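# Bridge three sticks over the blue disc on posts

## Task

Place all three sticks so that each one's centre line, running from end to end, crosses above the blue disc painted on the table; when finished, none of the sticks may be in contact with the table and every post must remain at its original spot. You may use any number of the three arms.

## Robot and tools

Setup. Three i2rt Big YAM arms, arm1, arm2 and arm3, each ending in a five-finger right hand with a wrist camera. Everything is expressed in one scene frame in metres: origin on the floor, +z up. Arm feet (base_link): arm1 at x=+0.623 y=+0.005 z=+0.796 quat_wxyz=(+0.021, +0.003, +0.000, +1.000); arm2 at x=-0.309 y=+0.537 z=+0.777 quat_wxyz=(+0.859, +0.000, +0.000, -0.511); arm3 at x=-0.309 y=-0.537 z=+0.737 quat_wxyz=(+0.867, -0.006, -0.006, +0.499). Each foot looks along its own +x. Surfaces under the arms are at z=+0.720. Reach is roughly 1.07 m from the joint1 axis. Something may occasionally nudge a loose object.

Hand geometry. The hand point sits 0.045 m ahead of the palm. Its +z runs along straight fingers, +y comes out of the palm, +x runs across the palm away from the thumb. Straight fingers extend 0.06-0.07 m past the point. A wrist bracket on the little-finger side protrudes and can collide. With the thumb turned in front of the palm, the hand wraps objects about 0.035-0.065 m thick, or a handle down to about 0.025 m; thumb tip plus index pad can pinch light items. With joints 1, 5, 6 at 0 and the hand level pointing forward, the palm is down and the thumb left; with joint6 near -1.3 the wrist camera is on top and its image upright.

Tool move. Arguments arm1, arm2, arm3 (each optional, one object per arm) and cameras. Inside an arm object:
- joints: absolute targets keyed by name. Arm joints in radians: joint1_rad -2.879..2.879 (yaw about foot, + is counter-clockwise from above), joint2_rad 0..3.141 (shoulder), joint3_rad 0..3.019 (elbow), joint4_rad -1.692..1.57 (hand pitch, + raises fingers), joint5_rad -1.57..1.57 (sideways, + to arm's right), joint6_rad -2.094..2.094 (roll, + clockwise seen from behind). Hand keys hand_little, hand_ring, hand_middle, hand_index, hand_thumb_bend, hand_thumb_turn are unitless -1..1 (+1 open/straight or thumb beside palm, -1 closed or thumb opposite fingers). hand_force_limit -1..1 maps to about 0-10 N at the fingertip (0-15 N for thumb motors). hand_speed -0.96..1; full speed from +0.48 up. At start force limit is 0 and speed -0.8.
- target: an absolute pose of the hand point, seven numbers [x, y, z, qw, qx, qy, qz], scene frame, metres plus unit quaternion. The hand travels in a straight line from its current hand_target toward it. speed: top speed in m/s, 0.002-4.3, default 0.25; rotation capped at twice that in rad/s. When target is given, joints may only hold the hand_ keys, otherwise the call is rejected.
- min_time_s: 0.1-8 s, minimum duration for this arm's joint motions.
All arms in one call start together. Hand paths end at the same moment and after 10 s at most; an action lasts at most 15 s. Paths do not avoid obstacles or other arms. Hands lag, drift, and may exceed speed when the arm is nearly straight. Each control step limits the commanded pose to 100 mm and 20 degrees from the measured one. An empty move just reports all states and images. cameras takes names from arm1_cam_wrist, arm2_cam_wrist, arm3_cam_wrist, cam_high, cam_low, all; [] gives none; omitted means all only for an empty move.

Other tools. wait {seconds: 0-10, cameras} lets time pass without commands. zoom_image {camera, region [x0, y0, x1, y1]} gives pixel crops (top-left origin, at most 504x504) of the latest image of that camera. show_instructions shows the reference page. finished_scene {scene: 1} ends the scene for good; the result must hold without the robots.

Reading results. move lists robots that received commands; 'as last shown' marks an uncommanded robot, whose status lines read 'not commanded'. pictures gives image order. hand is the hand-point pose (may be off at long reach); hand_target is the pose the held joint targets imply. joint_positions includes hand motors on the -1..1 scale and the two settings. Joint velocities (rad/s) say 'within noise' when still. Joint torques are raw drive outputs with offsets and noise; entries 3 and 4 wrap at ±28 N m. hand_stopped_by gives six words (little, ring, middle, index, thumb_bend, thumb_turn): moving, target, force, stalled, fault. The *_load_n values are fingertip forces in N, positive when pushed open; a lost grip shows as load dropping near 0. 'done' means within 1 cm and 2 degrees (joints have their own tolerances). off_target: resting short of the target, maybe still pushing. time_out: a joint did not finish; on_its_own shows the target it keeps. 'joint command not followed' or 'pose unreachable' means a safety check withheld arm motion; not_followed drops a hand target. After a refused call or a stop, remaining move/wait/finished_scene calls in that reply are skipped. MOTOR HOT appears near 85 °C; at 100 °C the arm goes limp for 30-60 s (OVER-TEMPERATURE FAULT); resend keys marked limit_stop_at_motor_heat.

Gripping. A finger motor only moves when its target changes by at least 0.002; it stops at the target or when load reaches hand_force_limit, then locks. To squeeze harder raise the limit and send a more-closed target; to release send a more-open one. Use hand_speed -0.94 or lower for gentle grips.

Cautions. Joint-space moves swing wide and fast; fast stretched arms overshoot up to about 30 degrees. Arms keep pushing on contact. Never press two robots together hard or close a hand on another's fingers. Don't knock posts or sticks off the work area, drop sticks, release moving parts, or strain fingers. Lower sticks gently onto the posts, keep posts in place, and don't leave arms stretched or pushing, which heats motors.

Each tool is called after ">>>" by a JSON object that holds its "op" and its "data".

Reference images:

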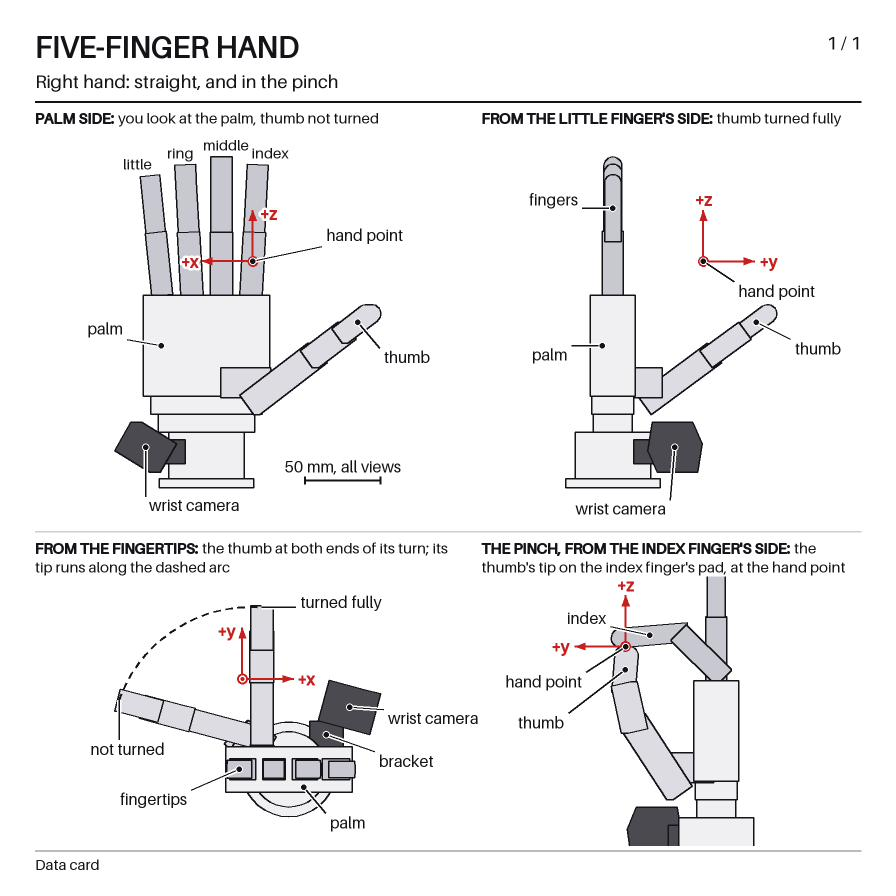

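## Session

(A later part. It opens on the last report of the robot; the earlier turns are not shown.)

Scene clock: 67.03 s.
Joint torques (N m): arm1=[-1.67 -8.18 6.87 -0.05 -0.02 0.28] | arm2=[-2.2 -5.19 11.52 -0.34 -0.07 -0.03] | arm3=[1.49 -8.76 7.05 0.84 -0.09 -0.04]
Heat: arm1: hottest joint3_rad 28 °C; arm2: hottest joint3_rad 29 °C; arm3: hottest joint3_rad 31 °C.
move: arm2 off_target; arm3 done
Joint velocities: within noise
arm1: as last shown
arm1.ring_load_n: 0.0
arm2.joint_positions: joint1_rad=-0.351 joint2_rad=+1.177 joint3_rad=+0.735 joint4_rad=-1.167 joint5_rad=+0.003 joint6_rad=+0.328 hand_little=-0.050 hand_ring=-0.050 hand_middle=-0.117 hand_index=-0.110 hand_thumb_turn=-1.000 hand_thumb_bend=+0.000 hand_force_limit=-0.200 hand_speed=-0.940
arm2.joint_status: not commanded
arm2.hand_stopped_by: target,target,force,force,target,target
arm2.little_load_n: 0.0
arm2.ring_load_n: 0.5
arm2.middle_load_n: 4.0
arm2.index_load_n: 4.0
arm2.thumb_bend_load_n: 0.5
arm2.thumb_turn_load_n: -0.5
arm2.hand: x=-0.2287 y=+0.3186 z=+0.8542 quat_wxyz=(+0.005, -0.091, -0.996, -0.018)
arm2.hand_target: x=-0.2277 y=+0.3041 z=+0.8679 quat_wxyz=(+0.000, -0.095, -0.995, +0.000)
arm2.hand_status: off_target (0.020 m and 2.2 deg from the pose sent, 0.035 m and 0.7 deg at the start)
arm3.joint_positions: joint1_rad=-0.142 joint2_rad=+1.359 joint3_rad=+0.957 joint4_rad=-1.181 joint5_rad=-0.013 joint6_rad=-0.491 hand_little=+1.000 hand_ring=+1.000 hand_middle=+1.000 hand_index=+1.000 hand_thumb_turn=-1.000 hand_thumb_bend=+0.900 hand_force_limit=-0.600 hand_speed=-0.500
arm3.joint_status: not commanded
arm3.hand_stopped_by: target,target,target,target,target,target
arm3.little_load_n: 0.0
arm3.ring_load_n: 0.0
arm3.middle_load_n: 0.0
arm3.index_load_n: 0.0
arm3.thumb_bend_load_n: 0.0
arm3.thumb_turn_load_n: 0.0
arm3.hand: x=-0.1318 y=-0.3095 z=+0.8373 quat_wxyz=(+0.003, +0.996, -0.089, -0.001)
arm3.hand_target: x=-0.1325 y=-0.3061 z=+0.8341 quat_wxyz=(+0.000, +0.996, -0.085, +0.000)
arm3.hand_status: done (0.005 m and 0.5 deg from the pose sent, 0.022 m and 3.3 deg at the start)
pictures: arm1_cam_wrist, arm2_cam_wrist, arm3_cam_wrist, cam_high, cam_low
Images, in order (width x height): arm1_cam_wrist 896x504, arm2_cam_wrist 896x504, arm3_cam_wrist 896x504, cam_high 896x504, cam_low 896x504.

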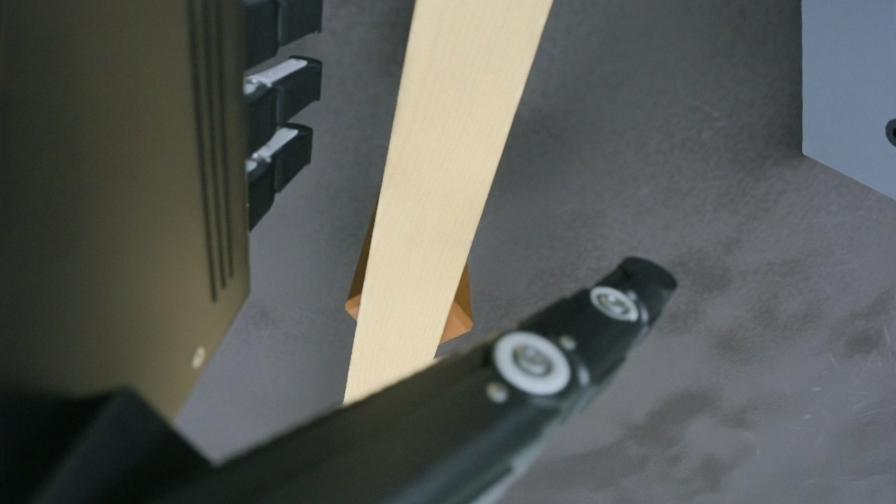

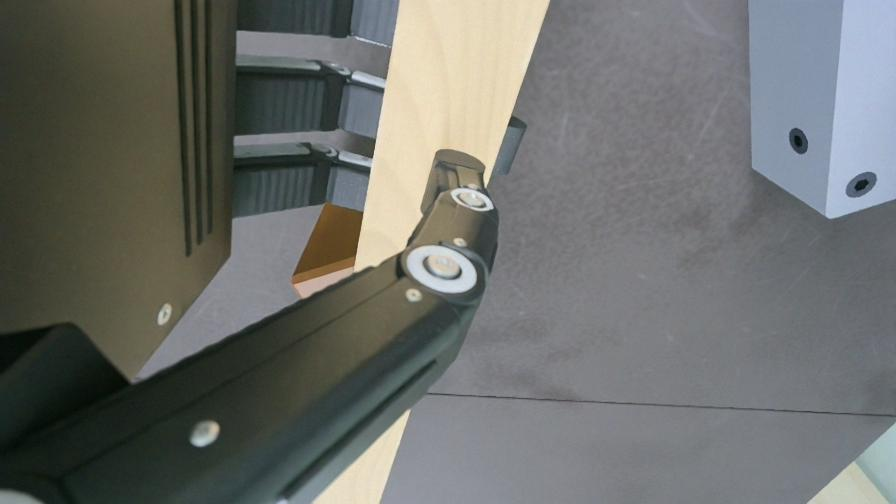

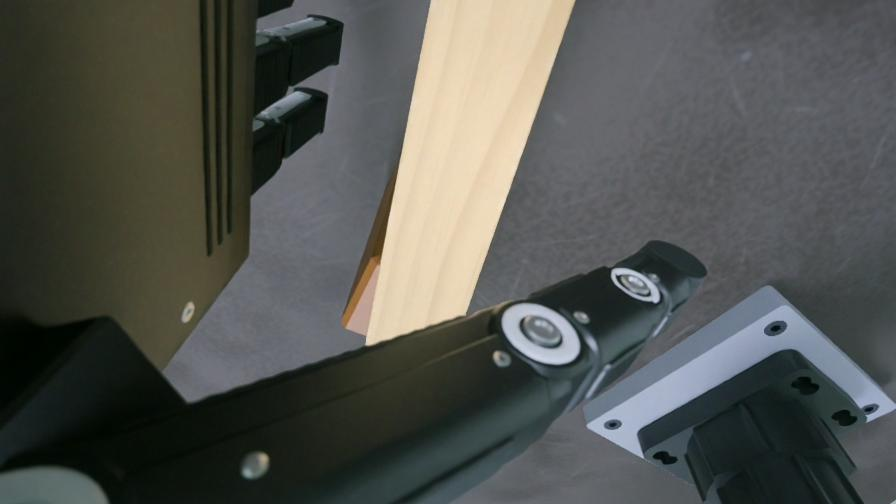

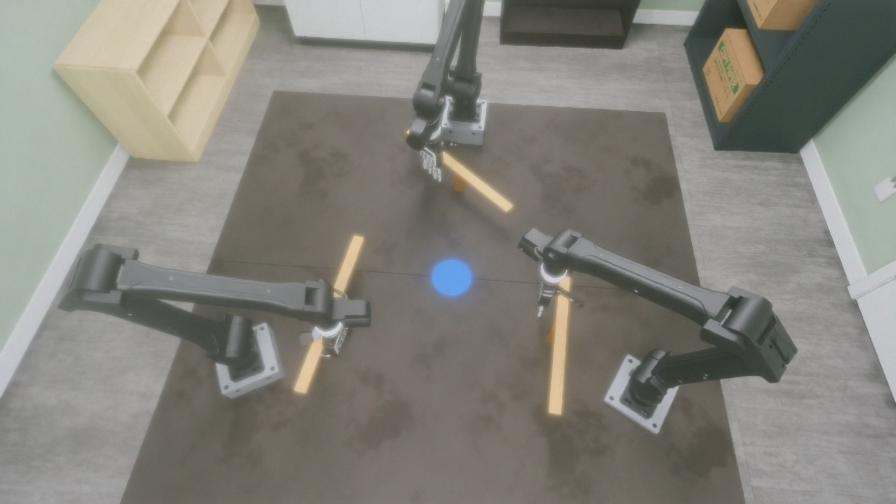

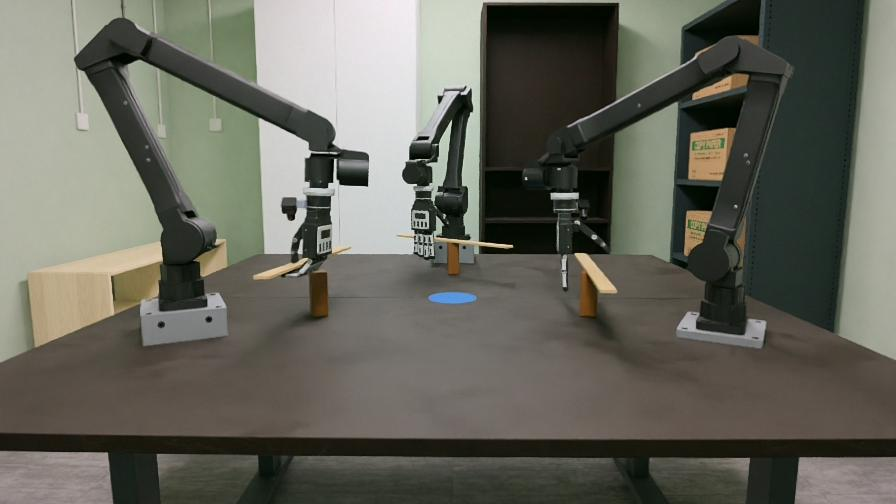

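>>> {"op": "move", "data": {"arm1": {"target":[0.378,0.034,0.836,0,0.9291,0.3697,0],"speed":0.04,"joints":{"hand_index":0.15,"hand_middle":0.15,"hand_ring":0.15,"hand_little":0.15,"hand_speed":-0.6}}, "arm3": {"target":[-0.1334,-0.3125,0.834,0,0.99635,-0.0854,0],"speed":0.04,"joints":{"hand_index":0.15,"hand_middle":0.15,"hand_ring":0.15,"hand_little":0.15,"hand_speed":-0.6}}, "cameras": ["arm1_cam_wrist","arm3_cam_wrist","cam_low"]}}

Scene clock: 69.67 s.
Joint torques (N m): arm1=[-1.61 -8.06 7.58 -0.06 -0.02 0.26] | arm2=[-2.2 -5.25 11.51 -0.32 -0.07 -0.03] | arm3=[0.73 -9.88 6.93 0.73 -0.07 -0.12]
Heat: arm1: hottest joint3_rad 28 °C; arm2: hottest joint3_rad 30 °C; arm3: hottest joint3_rad 31 °C.
move: arm1 done; arm3 done
Joint velocities: within noise
arm1.joint_positions: joint1_rad=-0.280 joint2_rad=+1.240 joint3_rad=+0.675 joint4_rad=-1.004 joint5_rad=+0.005 joint6_rad=+0.464 hand_little=+0.150 hand_ring=+0.150 hand_middle=+0.150 hand_index=+0.150 hand_thumb_turn=-1.000 hand_thumb_bend=+0.900 hand_force_limit=-0.600 hand_speed=-0.600
arm1.joint_status: all done
arm1.hand_stopped_by: target,target,target,target,target,target
arm1.little_load_n: 0.0
arm1.ring_load_n: 0.0
arm1.middle_load_n: 0.0
arm1.index_load_n: 0.0
arm1.thumb_bend_load_n: 0.0
arm1.thumb_turn_load_n: 0.0
arm1.hand: x=+0.3733 y=+0.0319 z=+0.8350 quat_wxyz=(-0.003, +0.924, +0.383, -0.002)
arm1.hand_target: x=+0.3780 y=+0.0339 z=+0.8359 quat_wxyz=(+0.000, +0.929, +0.370, +0.000)
arm1.hand_status: done (0.005 m and 1.7 deg from the pose sent, 0.009 m and 2.0 deg at the start)
arm2: as last shown
arm2.index_load_n: 3.5
arm2.thumb_bend_load_n: 0.0
arm3.joint_positions: joint1_rad=-0.142 joint2_rad=+1.359 joint3_rad=+0.943 joint4_rad=-1.180 joint5_rad=-0.013 joint6_rad=-0.492 hand_little=+0.150 hand_ring=+0.150 hand_middle=+0.150 hand_index=+0.150 hand_thumb_turn=-1.000 hand_thumb_bend=+0.900 hand_force_limit=-0.600 hand_speed=-0.600
arm3.joint_status: all done
arm3.hand_stopped_by: target,target,target,target,target,target
arm3.little_load_n: 0.0
arm3.ring_load_n: 0.0
arm3.middle_load_n: 0.5
arm3.index_load_n: 0.0
arm3.thumb_bend_load_n: 0.0
arm3.thumb_turn_load_n: 0.0
arm3.hand: x=-0.1350 y=-0.3137 z=+0.8335 quat_wxyz=(+0.008, +0.996, -0.089, -0.004)
arm3.hand_target: x=-0.1333 y=-0.3125 z=+0.8341 quat_wxyz=(+0.000, +0.996, -0.085, +0.000)
arm3.hand_status: done (0.002 m and 1.1 deg from the pose sent, 0.005 m and 0.5 deg at the start)
Images, in order (width x height): arm1_cam_wrist 896x504, arm3_cam_wrist 896x504, cam_low 896x504.

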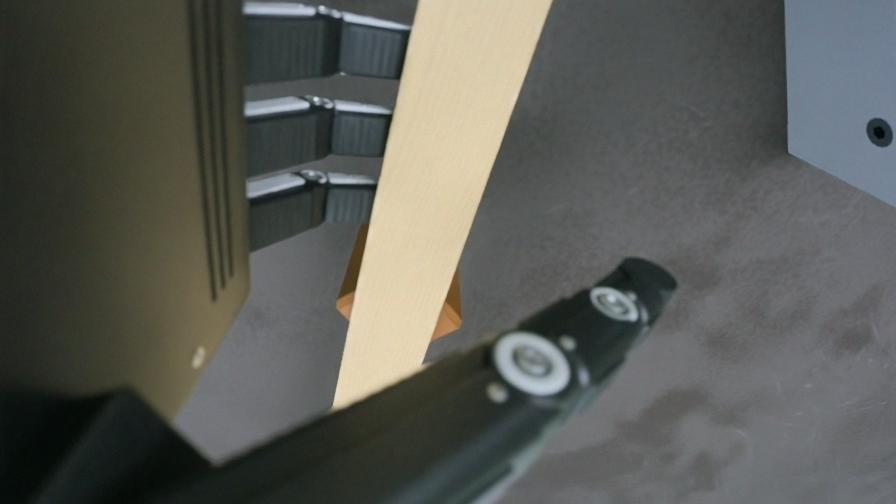

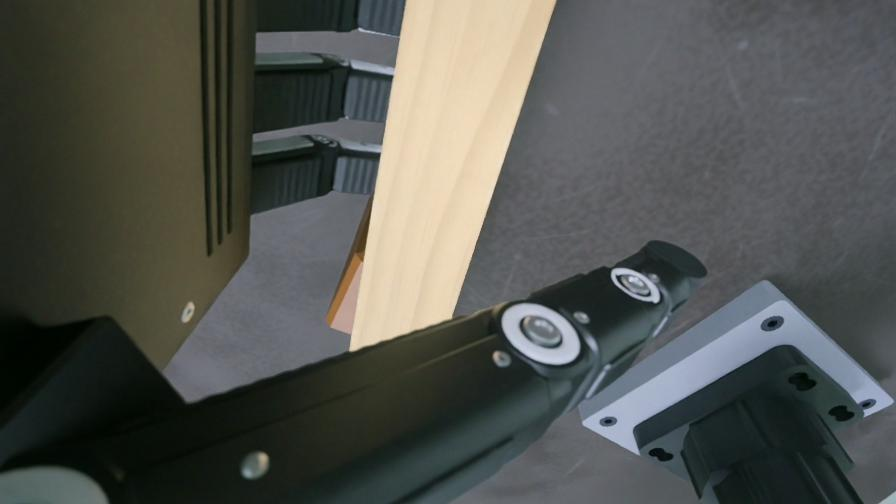

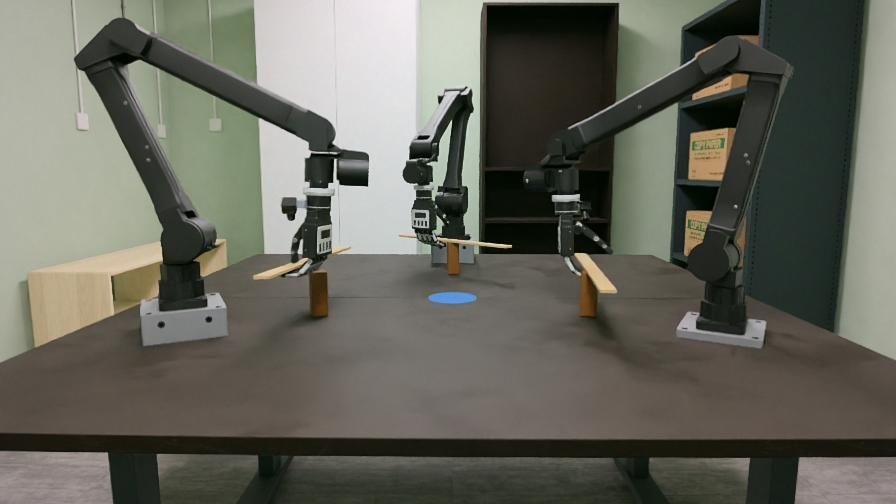

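>>> {"op": "move", "data": {"arm1": {"joints":{"hand_thumb_bend":0.08,"hand_speed":-0.6}}, "arm3": {"joints":{"hand_thumb_bend":0.1,"hand_speed":-0.6}}}}

>>> {"op": "move", "data": {"arm1": {"joints":{"hand_index":-0.3,"hand_middle":-0.3,"hand_ring":-0.05,"hand_little":-0.05,"hand_speed":-0.93,"hand_force_limit":-0.4}}, "arm3": {"joints":{"hand_index":-0.3,"hand_middle":-0.3,"hand_ring":-0.05,"hand_little":-0.05,"hand_speed":-0.93,"hand_force_limit":-0.4}}, "cameras": ["arm1_cam_wrist","arm3_cam_wrist","cam_low","cam_high"]}}

>>> {"op": "zoom_image", "data": {"camera": "cam_low", "region": [380, 190, 530, 290]}}

>>> {"op": "zoom_image", "data": {"camera": "cam_low", "region": [530, 200, 650, 330]}}

Scene clock: 72.30 s.
Joint torques (N m): arm1=[-1.67 -8.06 7.57 -0.03 -0.02 0.26] | arm2=[-2.2 -5.19 11.52 -0.34 -0.07 -0.03] | arm3=[0.67 -9.82 6.91 0.73 -0.07 -0.11]
Heat: arm1: hottest joint3_rad 28 °C; arm2: hottest joint3_rad 30 °C; arm3: hottest joint3_rad 32 °C.
move: arm1 done; arm3 done
Joint velocities: within noise
arm1.joint_positions: joint1_rad=-0.280 joint2_rad=+1.240 joint3_rad=+0.675 joint4_rad=-1.004 joint5_rad=+0.005 joint6_rad=+0.464 hand_little=+0.150 hand_ring=+0.150 hand_middle=+0.150 hand_index=+0.150 hand_thumb_turn=-1.000 hand_thumb_bend=+0.080 hand_force_limit=-0.600 hand_speed=-0.600
arm1.joint_status: all done
arm1.hand_stopped_by: target,target,target,target,target,target
arm1.little_load_n: 0.0
arm1.ring_load_n: 0.0
arm1.middle_load_n: 0.0
arm1.index_load_n: 0.0
arm1.thumb_bend_load_n: 0.0
arm1.thumb_turn_load_n: 0.0
arm1.hand: x=+0.3733 y=+0.0319 z=+0.8350 quat_wxyz=(-0.003, +0.924, +0.383, -0.002)
arm1.hand_target: x=+0.3780 y=+0.0339 z=+0.8359 quat_wxyz=(+0.000, +0.929, +0.370, +0.000)
arm1.hand_status: not commanded
arm2: as last shown
arm2.ring_load_n: 0.0
arm2.index_load_n: 4.0
arm3.joint_positions: joint1_rad=-0.142 joint2_rad=+1.359 joint3_rad=+0.943 joint4_rad=-1.180 joint5_rad=-0.013 joint6_rad=-0.492 hand_little=+0.150 hand_ring=+0.150 hand_middle=+0.150 hand_index=+0.150 hand_thumb_turn=-1.000 hand_thumb_bend=+0.100 hand_force_limit=-0.600 hand_speed=-0.600
arm3.joint_status: all done
arm3.hand_stopped_by: target,target,target,target,target,target
arm3.little_load_n: 0.0
arm3.ring_load_n: 0.0
arm3.middle_load_n: 0.0
arm3.index_load_n: 0.0
arm3.thumb_bend_load_n: 0.0
arm3.thumb_turn_load_n: 0.0
arm3.hand: x=-0.1350 y=-0.3137 z=+0.8335 quat_wxyz=(+0.008, +0.996, -0.089, -0.004)
arm3.hand_target: x=-0.1333 y=-0.3125 z=+0.8341 quat_wxyz=(+0.000, +0.996, -0.085, +0.000)
arm3.hand_status: not commanded
pictures: none

Scene clock: 74.27 s.
Joint torques (N m): arm1=[-1.61 -8.06 7.58 -0.05 -0.02 0.26] | arm2=[-2.2 -5.3 11.52 -0.32 -0.08 -0.03] | arm3=[0.73 -9.88 6.9 0.73 -0.07 -0.12]
Heat: arm1: hottest joint3_rad 28 °C; arm2: hottest joint3_rad 31 °C; arm3: hottest joint3_rad 32 °C.
move: arm1 off_target; arm3 off_target
Joint velocities: within noise
arm1.joint_positions: joint1_rad=-0.280 joint2_rad=+1.240 joint3_rad=+0.675 joint4_rad=-1.004 joint5_rad=+0.005 joint6_rad=+0.464 hand_little=-0.050 hand_ring=-0.050 hand_middle=-0.144 hand_index=-0.144 hand_thumb_turn=-1.000 hand_thumb_bend=+0.080 hand_force_limit=-0.400 hand_speed=-0.930
arm1.joint_status: hand_middle off_target (ended at -0.144, target -0.300); hand_index off_target (ended at -0.144, target -0.300); the others done
arm1.hand_stopped_by: target,target,force,force,target,target
arm1.little_load_n: 0.5
arm1.ring_load_n: 0.0
arm1.middle_load_n: 4.0
arm1.index_load_n: 4.0
arm1.thumb_bend_load_n: 1.0
arm1.thumb_turn_load_n: -0.5
arm1.hand: x=+0.3733 y=+0.0320 z=+0.8350 quat_wxyz=(-0.003, +0.924, +0.383, -0.002)
arm1.hand_target: x=+0.3780 y=+0.0339 z=+0.8359 quat_wxyz=(+0.000, +0.929, +0.370, +0.000)
arm1.hand_status: not commanded
arm2: as last shown
arm2.index_load_n: 3.5
arm3.joint_positions: joint1_rad=-0.142 joint2_rad=+1.359 joint3_rad=+0.943 joint4_rad=-1.180 joint5_rad=-0.013 joint6_rad=-0.492 hand_little=-0.050 hand_ring=-0.050 hand_middle=-0.143 hand_index=-0.137 hand_thumb_turn=-1.000 hand_thumb_bend=+0.100 hand_force_limit=-0.400 hand_speed=-0.930
arm3.joint_status: hand_middle off_target (ended at -0.143, target -0.300); hand_index off_target (ended at -0.137, target -0.300); the others done
arm3.hand_stopped_by: target,target,force,force,target,target
arm3.little_load_n: 0.0
arm3.ring_load_n: 0.5
arm3.middle_load_n: 4.0
arm3.index_load_n: 3.0
arm3.thumb_bend_load_n: 0.0
arm3.thumb_turn_load_n: -0.5
arm3.hand: x=-0.1351 y=-0.3137 z=+0.8335 quat_wxyz=(+0.008, +0.996, -0.089, -0.004)
arm3.hand_target: x=-0.1334 y=-0.3125 z=+0.8341 quat_wxyz=(+0.000, +0.996, -0.085, +0.000)
arm3.hand_status: not commanded
pictures: arm1_cam_wrist, arm3_cam_wrist, cam_high, cam_low
Images, in order (width x height): arm1_cam_wrist 896x504, arm3_cam_wrist 896x504, cam_high 896x504, cam_low 896x504.

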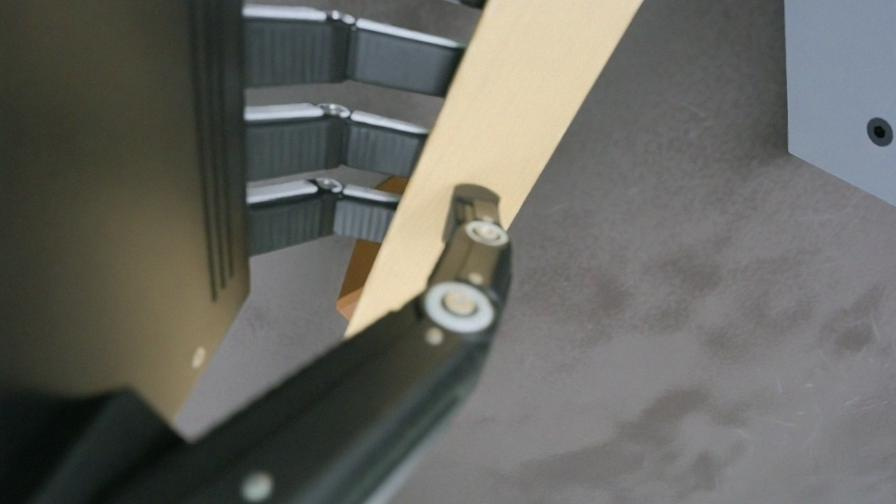

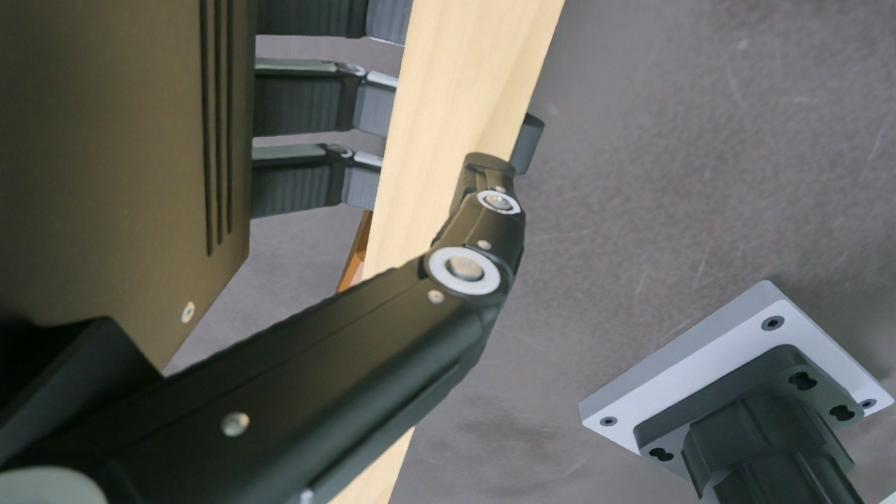

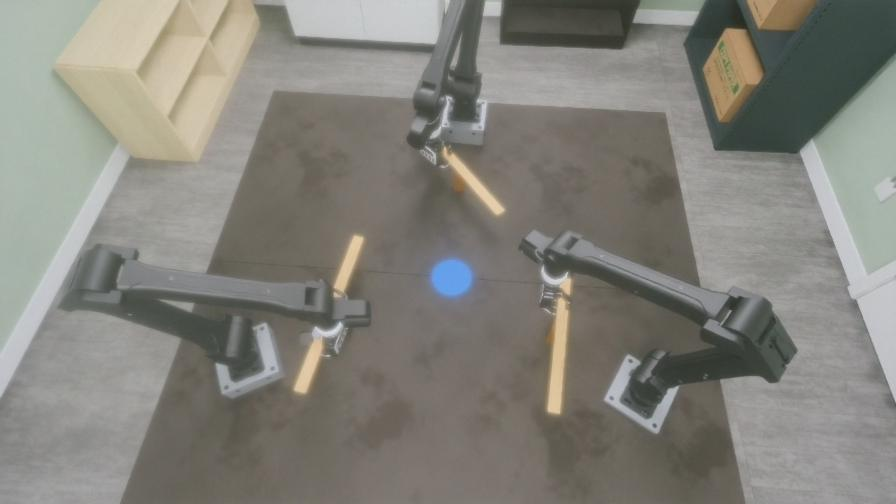

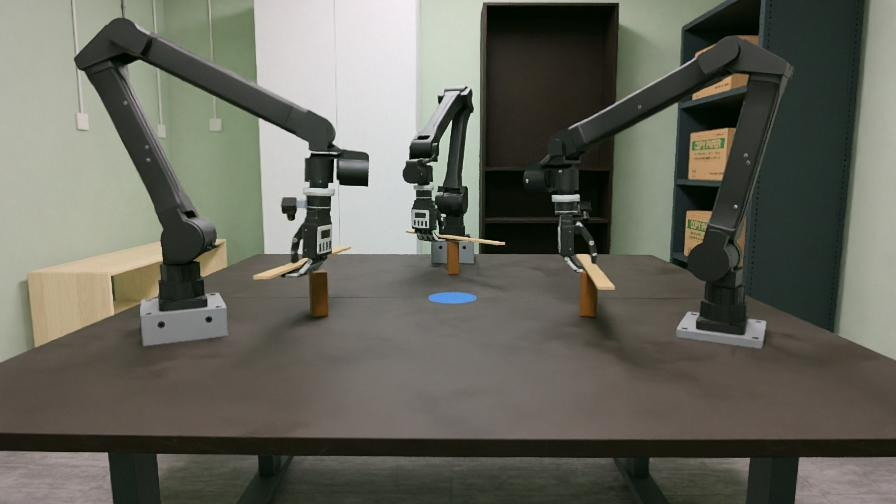

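Scaled by 3.360 from the camera's image (finer frame: 1280x720).

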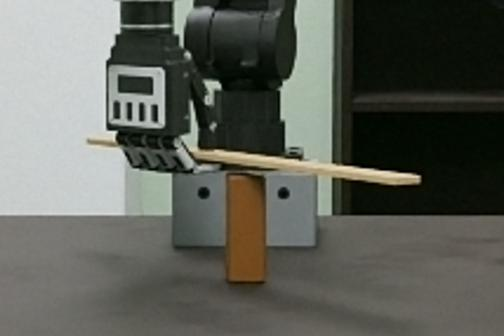

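Scaled by 3.877 from the camera's image (finer frame: 1280x720).

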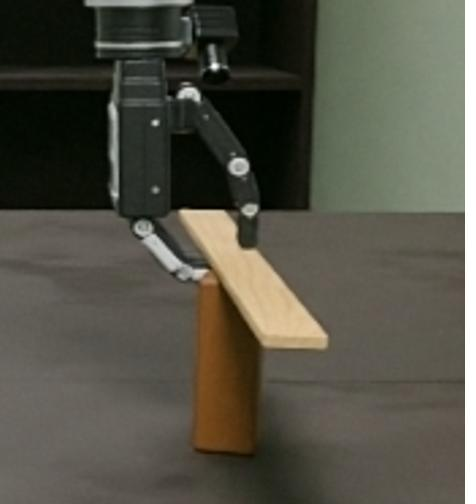

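>>> {"op": "move", "data": {"arm1": {"target":[0.378,0.034,0.875,0,0.9291,0.3697,0],"speed":0.05}, "arm3": {"target":[-0.1334,-0.3125,0.875,0,0.99635,-0.0854,0],"speed":0.05}, "cameras": ["arm1_cam_wrist","arm3_cam_wrist","cam_low","cam_high"]}}

>>> {"op": "zoom_image", "data": {"camera": "cam_low", "region": [380, 190, 530, 290]}}

>>> {"op": "zoom_image", "data": {"camera": "cam_low", "region": [530, 200, 650, 330]}}

Scene clock: 76.47 s.
Joint torques (N m): arm1=[-1.61 -7.24 12.82 -0.16 -0.01 0.26] | arm2=[-2.26 -5.25 11.52 -0.34 -0.08 -0.03] | arm3=[0.5 -9.93 11.56 -0.42 -0.05 -0.12]
Heat: arm1: hottest joint3_rad 28 °C; arm2: hottest joint3_rad 31 °C; arm3: hottest joint3_rad 32 °C.
move: arm1 off_target; arm3 off_target
Joint velocities: within noise
arm1.joint_positions: joint1_rad=-0.280 joint2_rad=+1.175 joint3_rad=+0.684 joint4_rad=-1.134 joint5_rad=+0.005 joint6_rad=+0.464 hand_little=-0.050 hand_ring=-0.050 hand_middle=-0.144 hand_index=-0.144 hand_thumb_turn=-1.000 hand_thumb_bend=+0.080 hand_force_limit=-0.400 hand_speed=-0.930
arm1.joint_status: not commanded
arm1.hand_stopped_by: target,target,force,force,target,target
arm1.little_load_n: 0.0
arm1.ring_load_n: 0.0
arm1.middle_load_n: 4.0
arm1.index_load_n: 4.5
arm1.thumb_bend_load_n: 0.5
arm1.thumb_turn_load_n: 0.0
arm1.hand: x=+0.3976 y=+0.0240 z=+0.8569 quat_wxyz=(+0.015, +0.924, +0.383, +0.019)
arm1.hand_target: x=+0.3787 y=+0.0338 z=+0.8747 quat_wxyz=(+0.000, +0.929, +0.370, +0.000)
arm1.hand_status: off_target (0.028 m and 3.2 deg from the pose sent, 0.040 m and 1.7 deg at the start)
arm2: as last shown
arm2.index_load_n: 4.0
arm3.joint_positions: joint1_rad=-0.142 joint2_rad=+1.322 joint3_rad=+0.962 joint4_rad=-1.271 joint5_rad=-0.013 joint6_rad=-0.494 hand_little=-0.050 hand_ring=-0.050 hand_middle=-0.143 hand_index=-0.137 hand_thumb_turn=-1.000 hand_thumb_bend=+0.100 hand_force_limit=-0.400 hand_speed=-0.930
arm3.joint_status: not commanded
arm3.hand_stopped_by: target,target,force,force,target,target
arm3.little_load_n: 0.0
arm3.ring_load_n: 0.5
arm3.middle_load_n: 4.0
arm3.index_load_n: 3.0
arm3.thumb_bend_load_n: -0.5
arm3.thumb_turn_load_n: -0.5
arm3.hand: x=-0.1450 y=-0.3259 z=+0.8550 quat_wxyz=(+0.023, +0.996, -0.088, -0.014)
arm3.hand_target: x=-0.1340 y=-0.3132 z=+0.8748 quat_wxyz=(+0.000, +0.996, -0.085, +0.000)
arm3.hand_status: off_target (0.027 m and 3.1 deg from the pose sent, 0.042 m and 1.1 deg at the start)
pictures: arm1_cam_wrist, arm3_cam_wrist, cam_high, cam_low
Images, in order (width x height): arm1_cam_wrist 896x504, arm3_cam_wrist 896x504, cam_high 896x504, cam_low 896x504.

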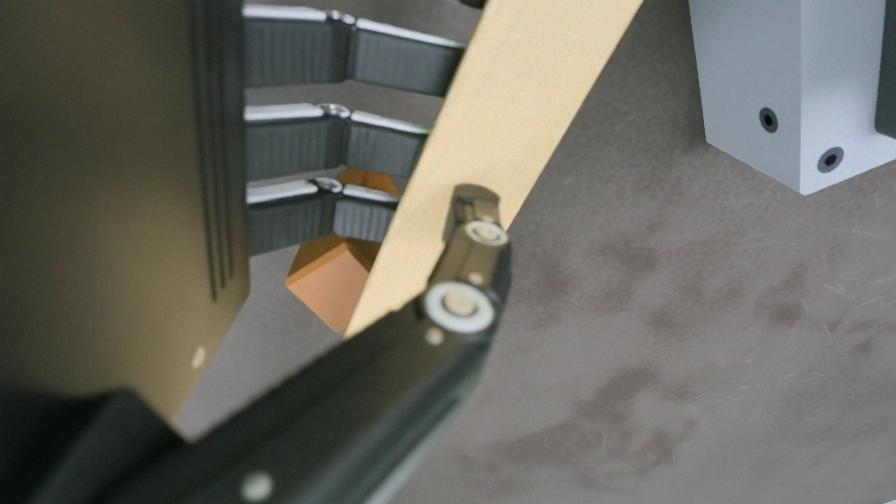

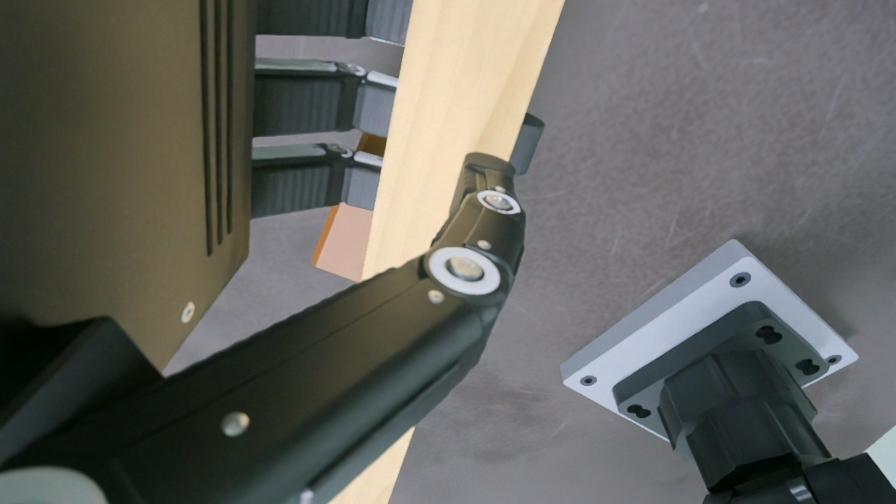

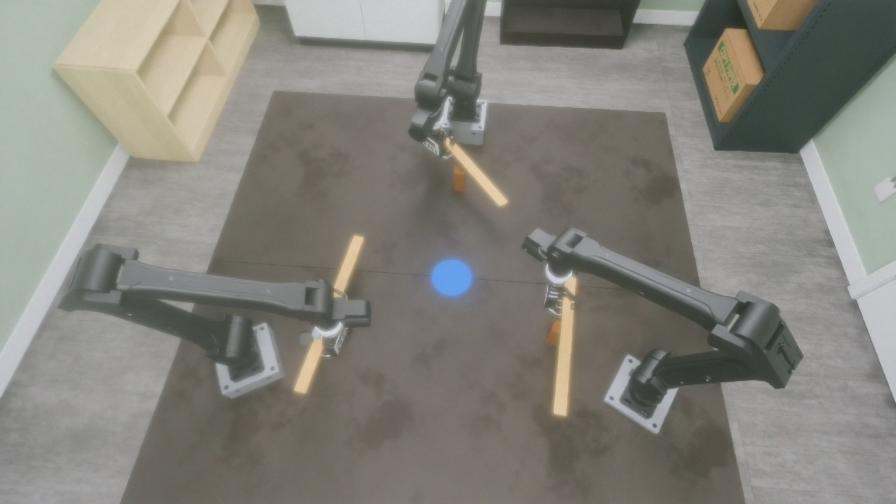

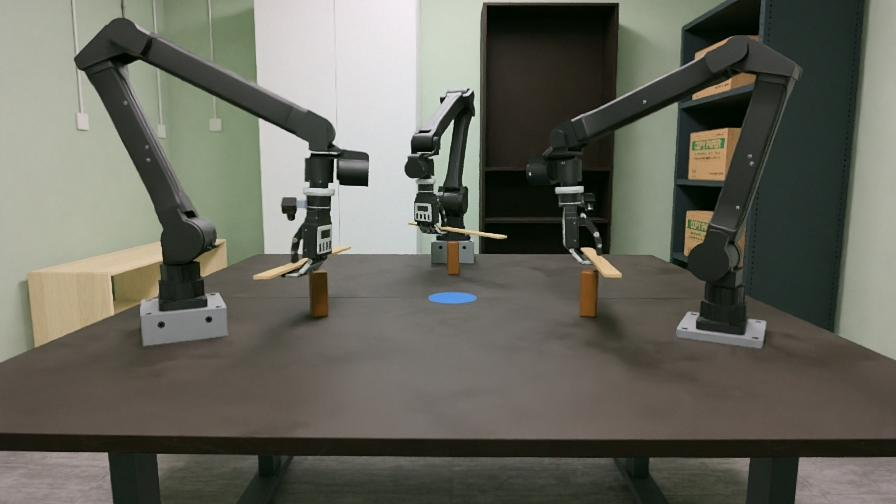

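Scaled by 3.360 from the camera's image (finer frame: 1280x720).

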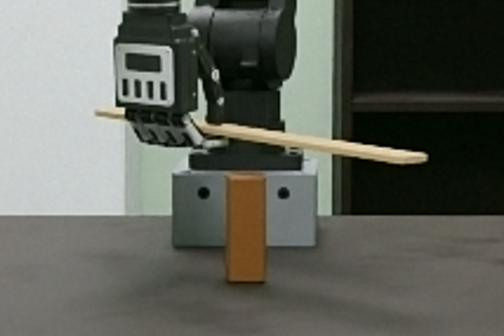

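Scaled by 3.877 from the camera's image (finer frame: 1280x720).

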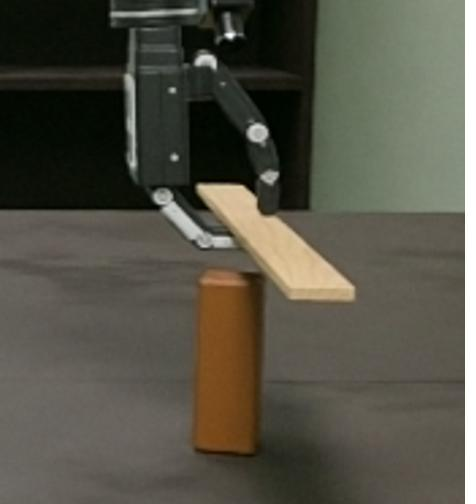

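>>> {"op": "move", "data": {"arm1": {"target":[0.37,0.03,0.93,0,0.9291,0.3697,0],"speed":0.08}, "arm2": {"target":[-0.2277,0.3036,0.98,0,0.0950,0.9955,0],"speed":0.1}, "arm3": {"target":[-0.1334,-0.3125,1.03,0,0.99635,-0.0854,0],"speed":0.12}, "cameras": ["cam_low","cam_high"]}}

Scene clock: 85.17 s.
Joint torques (N m): arm1=[0.03 -7.36 13.59 -0.2 -0.06 0.27] | arm2=[-2.2 -4.89 12.52 -0.34 -0.07 -0.02] | arm3=[0.21 -9.41 12.08 -0.39 -0.05 -0.11]
Heat: arm1: hottest joint3_rad 30 °C; arm2: hottest joint3_rad 33 °C; arm3: hottest joint3_rad 34 °C.
move: arm1 off_target; arm2 off_target; arm3 off_target
Joint velocities: within noise
arm1.joint_positions: joint1_rad=-0.280 joint2_rad=+1.136 joint3_rad=+0.806 joint4_rad=-1.297 joint5_rad=+0.005 joint6_rad=+0.484 hand_little=-0.050 hand_ring=-0.050 hand_middle=-0.144 hand_index=-0.144 hand_thumb_turn=-1.000 hand_thumb_bend=+0.080 hand_force_limit=-0.400 hand_speed=-0.930
arm1.joint_status: not commanded
arm1.hand_stopped_by: target,target,force,force,target,target
arm1.little_load_n: 0.0
arm1.ring_load_n: 0.0
arm1.middle_load_n: 4.0
arm1.index_load_n: 4.0
arm1.thumb_bend_load_n: 0.5
arm1.thumb_turn_load_n: -0.5
arm1.hand: x=+0.3876 y=+0.0266 z=+0.9099 quat_wxyz=(+0.015, +0.927, +0.373, +0.020)
arm1.hand_target: x=+0.3709 y=+0.0298 z=+0.9297 quat_wxyz=(+0.000, +0.929, +0.370, +0.000)
arm1.hand_status: off_target (0.027 m and 2.9 deg from the pose sent, 0.078 m and 3.2 deg at the start)
arm2.joint_positions: joint1_rad=-0.351 joint2_rad=+1.098 joint3_rad=+0.980 joint4_rad=-1.490 joint5_rad=+0.003 joint6_rad=+0.328 hand_little=-0.050 hand_ring=-0.050 hand_middle=-0.117 hand_index=-0.110 hand_thumb_turn=-1.000 hand_thumb_bend=+0.000 hand_force_limit=-0.200 hand_speed=-0.940
arm2.joint_status: not commanded
arm2.hand_stopped_by: target,target,force,force,target,target
arm2.little_load_n: 0.5
arm2.ring_load_n: 0.0
arm2.middle_load_n: 4.0
arm2.index_load_n: 4.0
arm2.thumb_bend_load_n: 0.0
arm2.thumb_turn_load_n: -0.5
arm2.hand: x=-0.2281 y=+0.3139 z=+0.9646 quat_wxyz=(+0.006, -0.091, -0.996, -0.018)
arm2.hand_target: x=-0.2277 y=+0.3041 z=+0.9797 quat_wxyz=(+0.000, -0.095, -0.995, +0.000)
arm2.hand_status: off_target (0.019 m and 2.2 deg from the pose sent, 0.127 m and 2.2 deg at the start)
arm3.joint_positions: joint1_rad=-0.143 joint2_rad=+1.281 joint3_rad=+1.343 joint4_rad=-1.684 joint5_rad=-0.013 joint6_rad=-0.500 hand_little=-0.050 hand_ring=-0.050 hand_middle=-0.143 hand_index=-0.137 hand_thumb_turn=-1.000 hand_thumb_bend=+0.100 hand_force_limit=-0.400 hand_speed=-0.930
arm3.joint_status: not commanded
arm3.hand_stopped_by: target,target,force,force,target,target
arm3.little_load_n: 0.0
arm3.ring_load_n: 0.0
arm3.middle_load_n: 4.0
arm3.index_load_n: 3.0
arm3.thumb_bend_load_n: 0.0
arm3.thumb_turn_load_n: -0.5
arm3.hand: x=-0.1405 y=-0.3174 z=+1.0113 quat_wxyz=(+0.019, +0.996, -0.085, -0.012)
arm3.hand_target: x=-0.1340 y=-0.3130 z=+1.0296 quat_wxyz=(+0.000, +0.996, -0.085, +0.000)
arm3.hand_status: off_target (0.021 m and 2.6 deg from the pose sent, 0.176 m and 3.1 deg at the start)
pictures: cam_high, cam_low
Images, in order (width x height): cam_high 896x504, cam_low 896x504.

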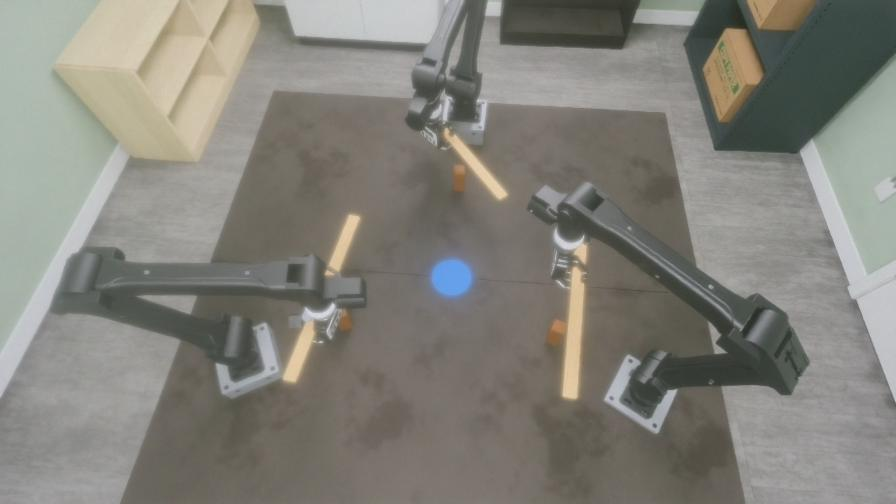

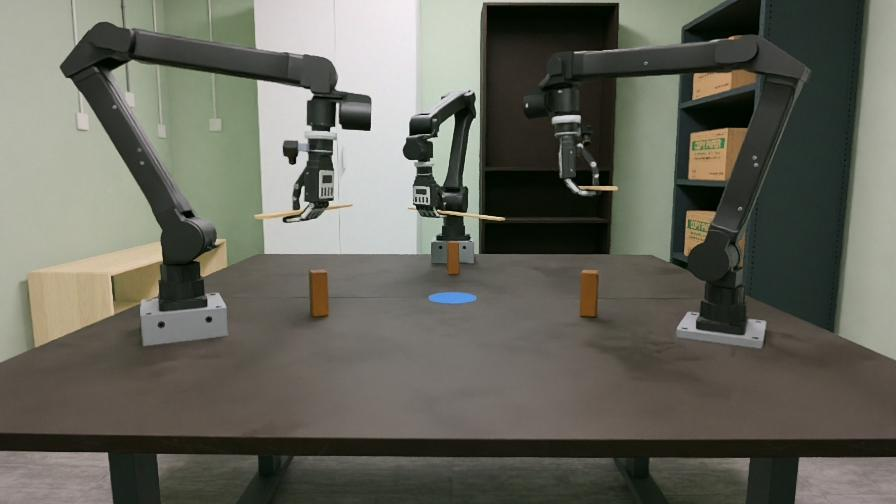

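>>> {"op": "move", "data": {"arm1": {"target":[0.2825,0.0034,0.96,0,0.9891,0.1469,0],"speed":0.1}, "arm2": {"target":[-0.1452,0.2557,1.02,0,0.4439,0.8961,0],"speed":0.12}, "arm3": {"target":[-0.1486,-0.2509,1.09,0,0.5476,-0.8368,0],"speed":0.2}, "cameras": ["all"]}}

Scene clock: 90.87 s.
Joint torques (N m): arm1=[0.97 -6.95 14.15 -0.13 -0.11 0.27] | arm2=[-1.08 -4.13 13.08 -0.27 -0.14 0.08] | arm3=[1.49 -6.95 8.81 0.09 -0.26 0.05]
Heat: arm1: hottest joint3_rad 31 °C; arm2: hottest joint3_rad 34 °C; arm3: hottest joint3_rad 34 °C.
move: arm1 off_target; arm2 off_target; arm3 off_target
Joint velocities: within noise
arm1.joint_positions: joint1_rad=-0.170 joint2_rad=+1.227 joint3_rad=+0.973 joint4_rad=-1.352 joint5_rad=+0.005 joint6_rad=+1.070 hand_little=-0.050 hand_ring=-0.050 hand_middle=-0.144 hand_index=-0.144 hand_thumb_turn=-1.000 hand_thumb_bend=+0.080 hand_force_limit=-0.400 hand_speed=-0.930
arm1.joint_status: not commanded
arm1.hand_stopped_by: target,target,force,force,target,target
arm1.little_load_n: 0.0
arm1.ring_load_n: 0.0
arm1.middle_load_n: 4.0
arm1.index_load_n: 4.0
arm1.thumb_bend_load_n: 1.0
arm1.thumb_turn_load_n: 0.0
arm1.hand: x=+0.3009 y=+0.0061 z=+0.9434 quat_wxyz=(+0.004, +0.989, +0.145, +0.014)
arm1.hand_target: x=+0.2833 y=+0.0033 z=+0.9599 quat_wxyz=(+0.000, +0.989, +0.147, -0.001)
arm1.hand_status: off_target (0.025 m and 1.7 deg from the pose sent, 0.119 m and 27.1 deg at the start)
arm2.joint_positions: joint1_rad=-0.182 joint2_rad=+1.130 joint3_rad=+1.116 joint4_rad=-1.581 joint5_rad=+0.003 joint6_rad=+1.227 hand_little=-0.050 hand_ring=-0.050 hand_middle=-0.117 hand_index=-0.110 hand_thumb_turn=-1.000 hand_thumb_bend=+0.000 hand_force_limit=-0.200 hand_speed=-0.940
arm2.joint_status: not commanded
arm2.hand_stopped_by: target,target,force,force,target,target
arm2.little_load_n: 0.0
arm2.ring_load_n: 0.0
arm2.middle_load_n: 4.0
arm2.index_load_n: 4.0
arm2.thumb_bend_load_n: 0.0
arm2.thumb_turn_load_n: -0.5
arm2.hand: x=-0.1514 y=+0.2664 z=+1.0056 quat_wxyz=(+0.009, -0.441, -0.898, -0.008)
arm2.hand_target: x=-0.1454 y=+0.2562 z=+1.0199 quat_wxyz=(+0.000, -0.444, -0.896, +0.000)
arm2.hand_status: off_target (0.019 m and 1.5 deg from the pose sent, 0.115 m and 42.3 deg at the start)
arm3.joint_positions: joint1_rad=-0.238 joint2_rad=+1.093 joint3_rad=+1.373 joint4_rad=-1.692 joint5_rad=-0.042 joint6_rad=+1.214 hand_little=-0.050 hand_ring=-0.050 hand_middle=-0.143 hand_index=-0.137 hand_thumb_turn=-1.000 hand_thumb_bend=+0.100 hand_force_limit=-0.400 hand_speed=-0.930
arm3.joint_status: not commanded
arm3.hand_stopped_by: target,target,force,force,target,target
arm3.little_load_n: 0.0
arm3.ring_load_n: 0.0
arm3.middle_load_n: 4.0
arm3.index_load_n: 3.0
arm3.thumb_bend_load_n: 0.0
arm3.thumb_turn_load_n: -0.5
arm3.hand: x=-0.1433 y=-0.2497 z=+1.0816 quat_wxyz=(-0.078, +0.549, -0.832, -0.032)
arm3.hand_target: x=-0.1484 y=-0.2507 z=+1.0891 quat_wxyz=(-0.083, +0.548, -0.832, -0.036)
arm3.hand_status: off_target (0.010 m and 9.7 deg from the pose sent, 0.103 m and 103.8 deg at the start; a joint's target at an end of its range on 154 of 162 steps)
pictures: arm1_cam_wrist, arm2_cam_wrist, arm3_cam_wrist, cam_high, cam_low
Images, in order (width x height): arm1_cam_wrist 896x504, arm2_cam_wrist 896x504, arm3_cam_wrist 896x504, cam_high 896x504, cam_low 896x504.

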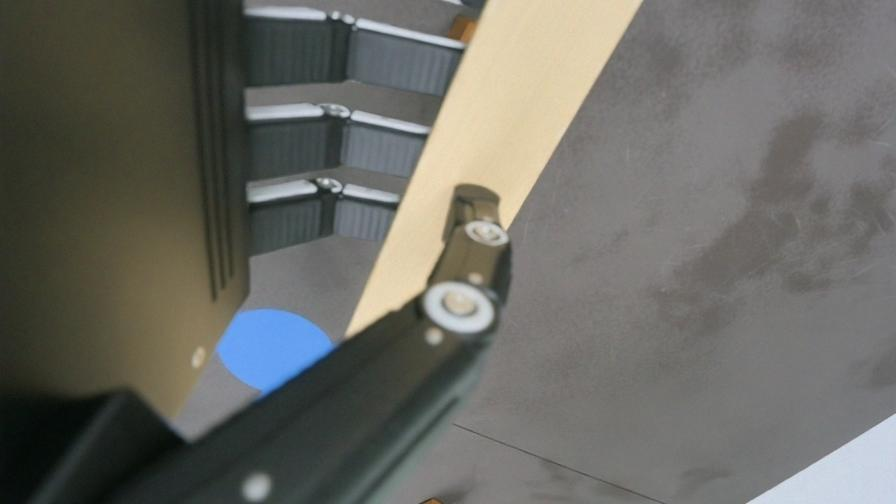

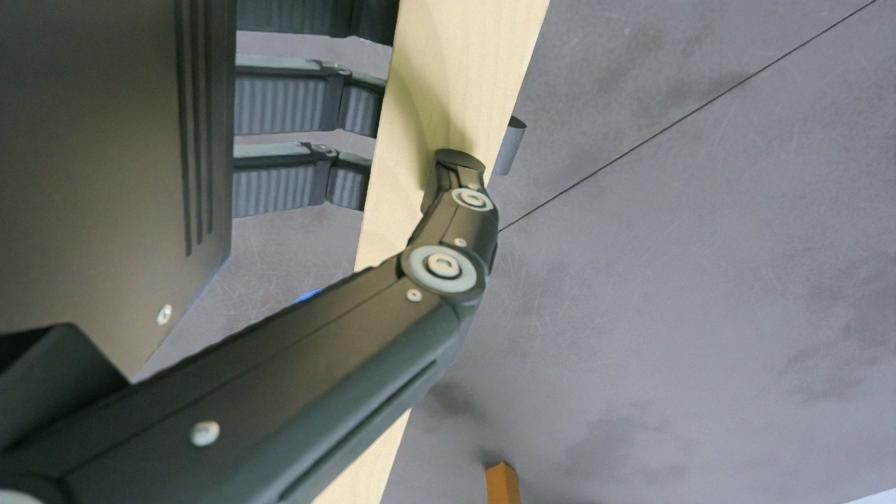

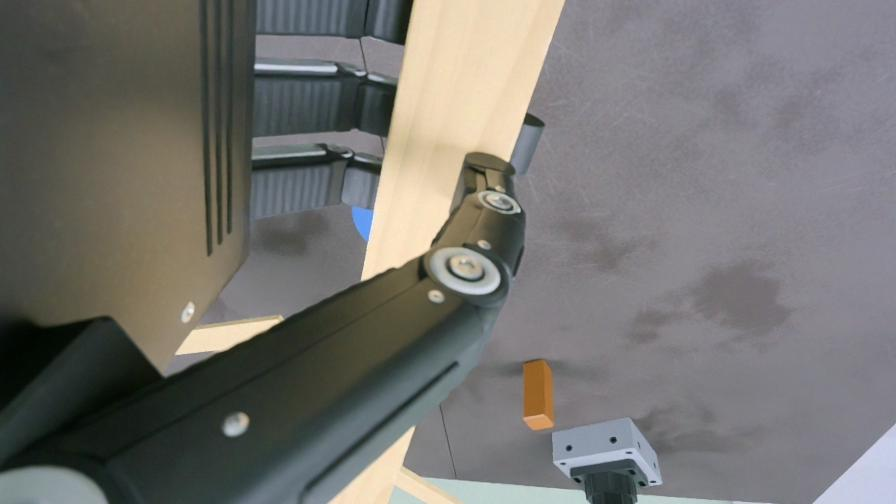

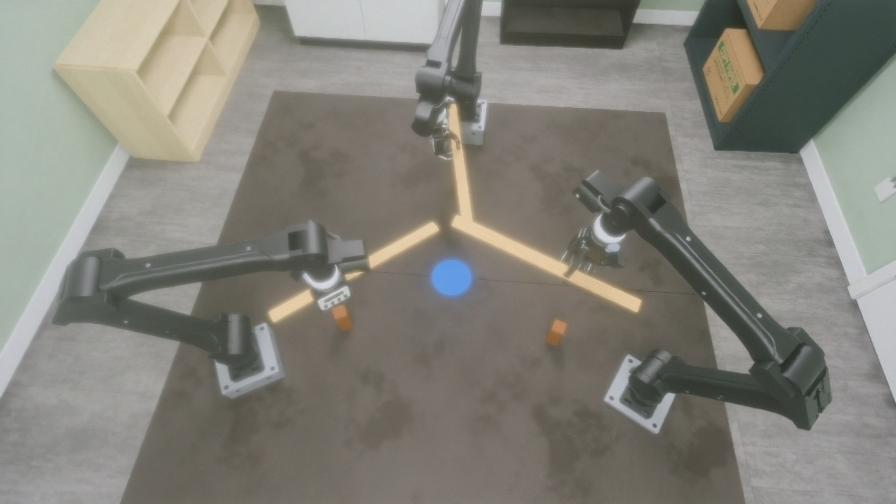

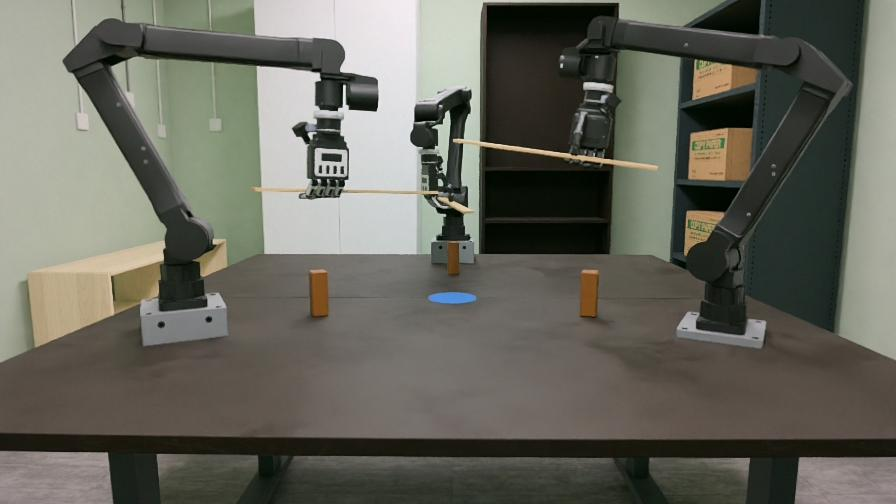

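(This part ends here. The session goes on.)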